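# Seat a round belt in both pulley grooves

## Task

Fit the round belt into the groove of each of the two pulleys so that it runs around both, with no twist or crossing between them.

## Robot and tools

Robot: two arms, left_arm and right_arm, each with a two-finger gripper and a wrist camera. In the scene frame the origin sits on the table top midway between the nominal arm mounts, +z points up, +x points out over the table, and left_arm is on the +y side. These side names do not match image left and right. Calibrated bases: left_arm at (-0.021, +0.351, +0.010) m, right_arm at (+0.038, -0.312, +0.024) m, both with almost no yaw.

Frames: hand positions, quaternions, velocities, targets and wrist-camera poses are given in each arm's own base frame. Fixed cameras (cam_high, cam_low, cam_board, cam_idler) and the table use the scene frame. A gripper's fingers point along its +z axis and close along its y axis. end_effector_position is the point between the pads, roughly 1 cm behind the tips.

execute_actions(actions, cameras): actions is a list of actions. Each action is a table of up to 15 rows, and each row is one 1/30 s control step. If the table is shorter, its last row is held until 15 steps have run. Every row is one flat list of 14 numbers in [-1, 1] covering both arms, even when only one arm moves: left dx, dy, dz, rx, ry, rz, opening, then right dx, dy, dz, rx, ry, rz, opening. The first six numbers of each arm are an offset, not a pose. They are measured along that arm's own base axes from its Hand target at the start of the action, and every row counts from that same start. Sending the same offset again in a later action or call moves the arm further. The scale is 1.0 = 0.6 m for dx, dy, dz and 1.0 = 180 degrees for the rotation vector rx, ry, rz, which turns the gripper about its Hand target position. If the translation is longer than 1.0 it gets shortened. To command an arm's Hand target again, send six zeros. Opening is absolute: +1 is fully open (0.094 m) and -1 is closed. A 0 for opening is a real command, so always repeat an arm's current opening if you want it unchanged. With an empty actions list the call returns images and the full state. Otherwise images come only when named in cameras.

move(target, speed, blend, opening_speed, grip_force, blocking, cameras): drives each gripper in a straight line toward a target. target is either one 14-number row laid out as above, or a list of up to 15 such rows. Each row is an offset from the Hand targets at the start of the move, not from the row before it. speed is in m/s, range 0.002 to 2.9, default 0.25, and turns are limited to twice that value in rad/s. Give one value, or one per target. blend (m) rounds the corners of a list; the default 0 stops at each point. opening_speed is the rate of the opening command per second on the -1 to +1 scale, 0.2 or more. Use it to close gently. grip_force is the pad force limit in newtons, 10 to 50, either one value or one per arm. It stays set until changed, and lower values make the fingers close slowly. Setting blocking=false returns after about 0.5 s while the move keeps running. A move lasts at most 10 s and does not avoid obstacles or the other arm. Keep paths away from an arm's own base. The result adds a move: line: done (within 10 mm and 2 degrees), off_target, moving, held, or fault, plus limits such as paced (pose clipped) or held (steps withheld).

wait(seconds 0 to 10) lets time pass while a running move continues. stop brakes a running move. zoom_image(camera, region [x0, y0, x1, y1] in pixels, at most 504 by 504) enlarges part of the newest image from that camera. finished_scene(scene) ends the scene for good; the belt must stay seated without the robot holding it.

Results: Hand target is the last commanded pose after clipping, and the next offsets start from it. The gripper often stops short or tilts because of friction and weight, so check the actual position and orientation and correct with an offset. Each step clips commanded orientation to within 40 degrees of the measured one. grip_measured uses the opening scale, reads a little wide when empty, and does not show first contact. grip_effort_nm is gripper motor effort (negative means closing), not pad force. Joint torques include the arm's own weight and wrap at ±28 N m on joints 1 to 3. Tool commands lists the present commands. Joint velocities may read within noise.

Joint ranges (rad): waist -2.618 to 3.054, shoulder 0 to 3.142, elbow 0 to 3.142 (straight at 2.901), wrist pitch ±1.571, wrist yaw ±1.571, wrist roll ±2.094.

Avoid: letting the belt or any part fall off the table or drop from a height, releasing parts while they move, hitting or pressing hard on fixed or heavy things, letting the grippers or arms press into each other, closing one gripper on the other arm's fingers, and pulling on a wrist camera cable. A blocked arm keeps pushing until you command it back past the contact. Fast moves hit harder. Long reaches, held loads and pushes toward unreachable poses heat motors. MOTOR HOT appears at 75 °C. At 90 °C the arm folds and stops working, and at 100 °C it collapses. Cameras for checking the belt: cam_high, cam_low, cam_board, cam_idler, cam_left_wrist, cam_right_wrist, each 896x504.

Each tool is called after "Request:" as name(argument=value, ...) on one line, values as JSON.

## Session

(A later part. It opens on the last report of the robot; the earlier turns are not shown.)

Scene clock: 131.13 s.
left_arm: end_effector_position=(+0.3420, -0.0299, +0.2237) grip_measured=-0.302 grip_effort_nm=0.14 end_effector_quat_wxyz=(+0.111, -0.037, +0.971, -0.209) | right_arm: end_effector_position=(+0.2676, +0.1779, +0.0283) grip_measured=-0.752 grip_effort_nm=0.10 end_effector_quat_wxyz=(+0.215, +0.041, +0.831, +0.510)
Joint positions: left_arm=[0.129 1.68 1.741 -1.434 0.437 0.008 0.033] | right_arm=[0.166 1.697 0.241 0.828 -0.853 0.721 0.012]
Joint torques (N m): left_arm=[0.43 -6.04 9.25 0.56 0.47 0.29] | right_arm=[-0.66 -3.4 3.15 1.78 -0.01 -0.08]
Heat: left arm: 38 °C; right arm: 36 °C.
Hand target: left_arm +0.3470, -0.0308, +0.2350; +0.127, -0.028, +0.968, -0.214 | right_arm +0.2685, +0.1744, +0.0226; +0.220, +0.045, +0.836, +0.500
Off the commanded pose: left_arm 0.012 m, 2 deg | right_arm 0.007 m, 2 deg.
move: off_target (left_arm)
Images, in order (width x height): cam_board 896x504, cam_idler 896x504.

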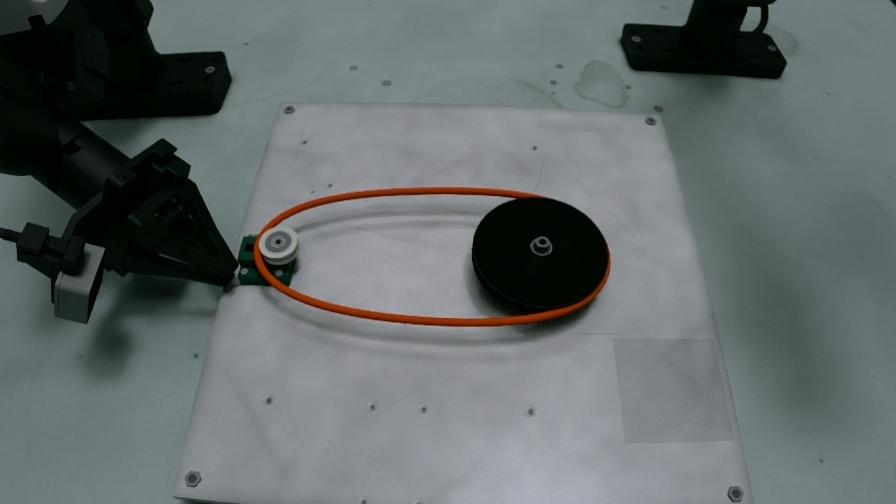

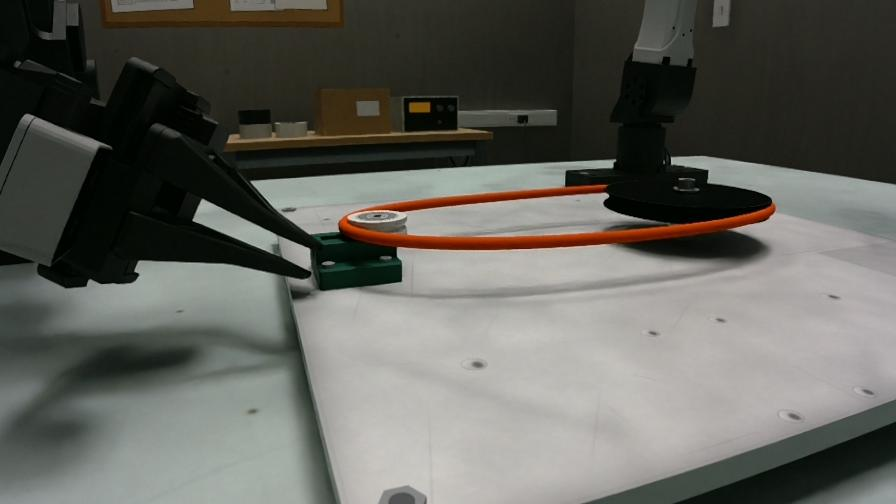

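Request:
move(target=[0,0,0,0,0,0,-0.3,-0.03,-0.07,0.12,0,0,0,-0.75], speed=0.15, cameras=["cam_idler","cam_board"])

Request:
zoom_image(camera="cam_idler", region=[300, 140, 500, 300])

Scene clock: 133.17 s.
left_arm: end_effector_position=(+0.3420, -0.0299, +0.2237) grip_measured=-0.302 grip_effort_nm=0.14 end_effector_quat_wxyz=(+0.111, -0.037, +0.971, -0.209) | right_arm: end_effector_position=(+0.2442, +0.1326, +0.0851) grip_measured=-0.752 grip_effort_nm=0.10 end_effector_quat_wxyz=(+0.211, +0.057, +0.841, +0.496)
Joint positions: left_arm=[0.129 1.68 1.741 -1.434 0.437 0.008 0.033] | right_arm=[-0.048 1.166 0.325 -0.007 -0.977 0.483 0.012]
Joint torques (N m): left_arm=[0.44 -6.02 9.24 0.56 0.47 0.29] | right_arm=[-0.91 -1.99 8.08 1.36 -0.53 -0.12]
Heat: left arm: 38 °C; right arm: 35 °C.
Hand target: left_arm +0.3470, -0.0308, +0.2350; +0.127, -0.028, +0.968, -0.214 | right_arm +0.2505, +0.1323, +0.0946; +0.220, +0.045, +0.836, +0.500
Off the commanded pose: left_arm 0.012 m, 2 deg | right_arm 0.011 m, 2 deg.
move: off_target (left_arm, right_arm)
Images, in order (width x height): cam_board 896x504, cam_idler 896x504.

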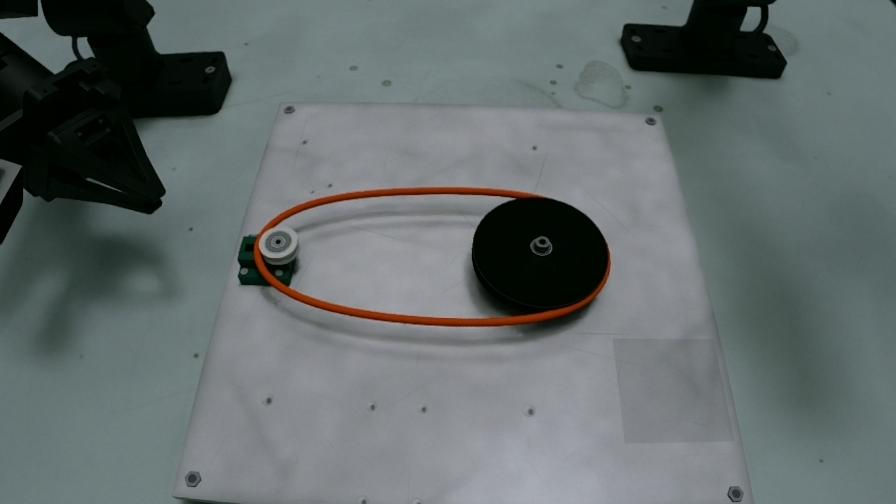

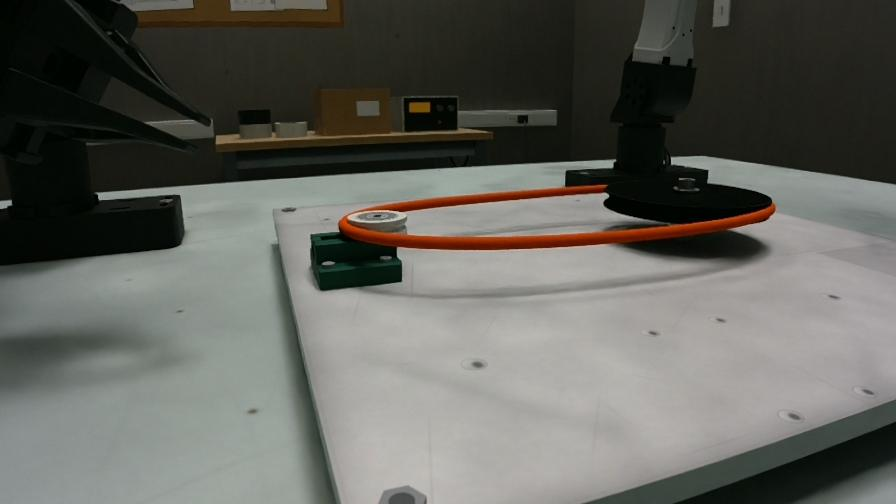

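Scaled by 2.520 from the camera's 896x504 image, which has a finer 1280x720 frame.

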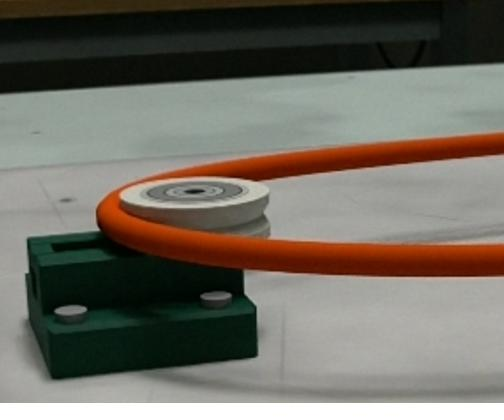

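Request:
finished_scene(scene=2)

The scene is finished: the task was done.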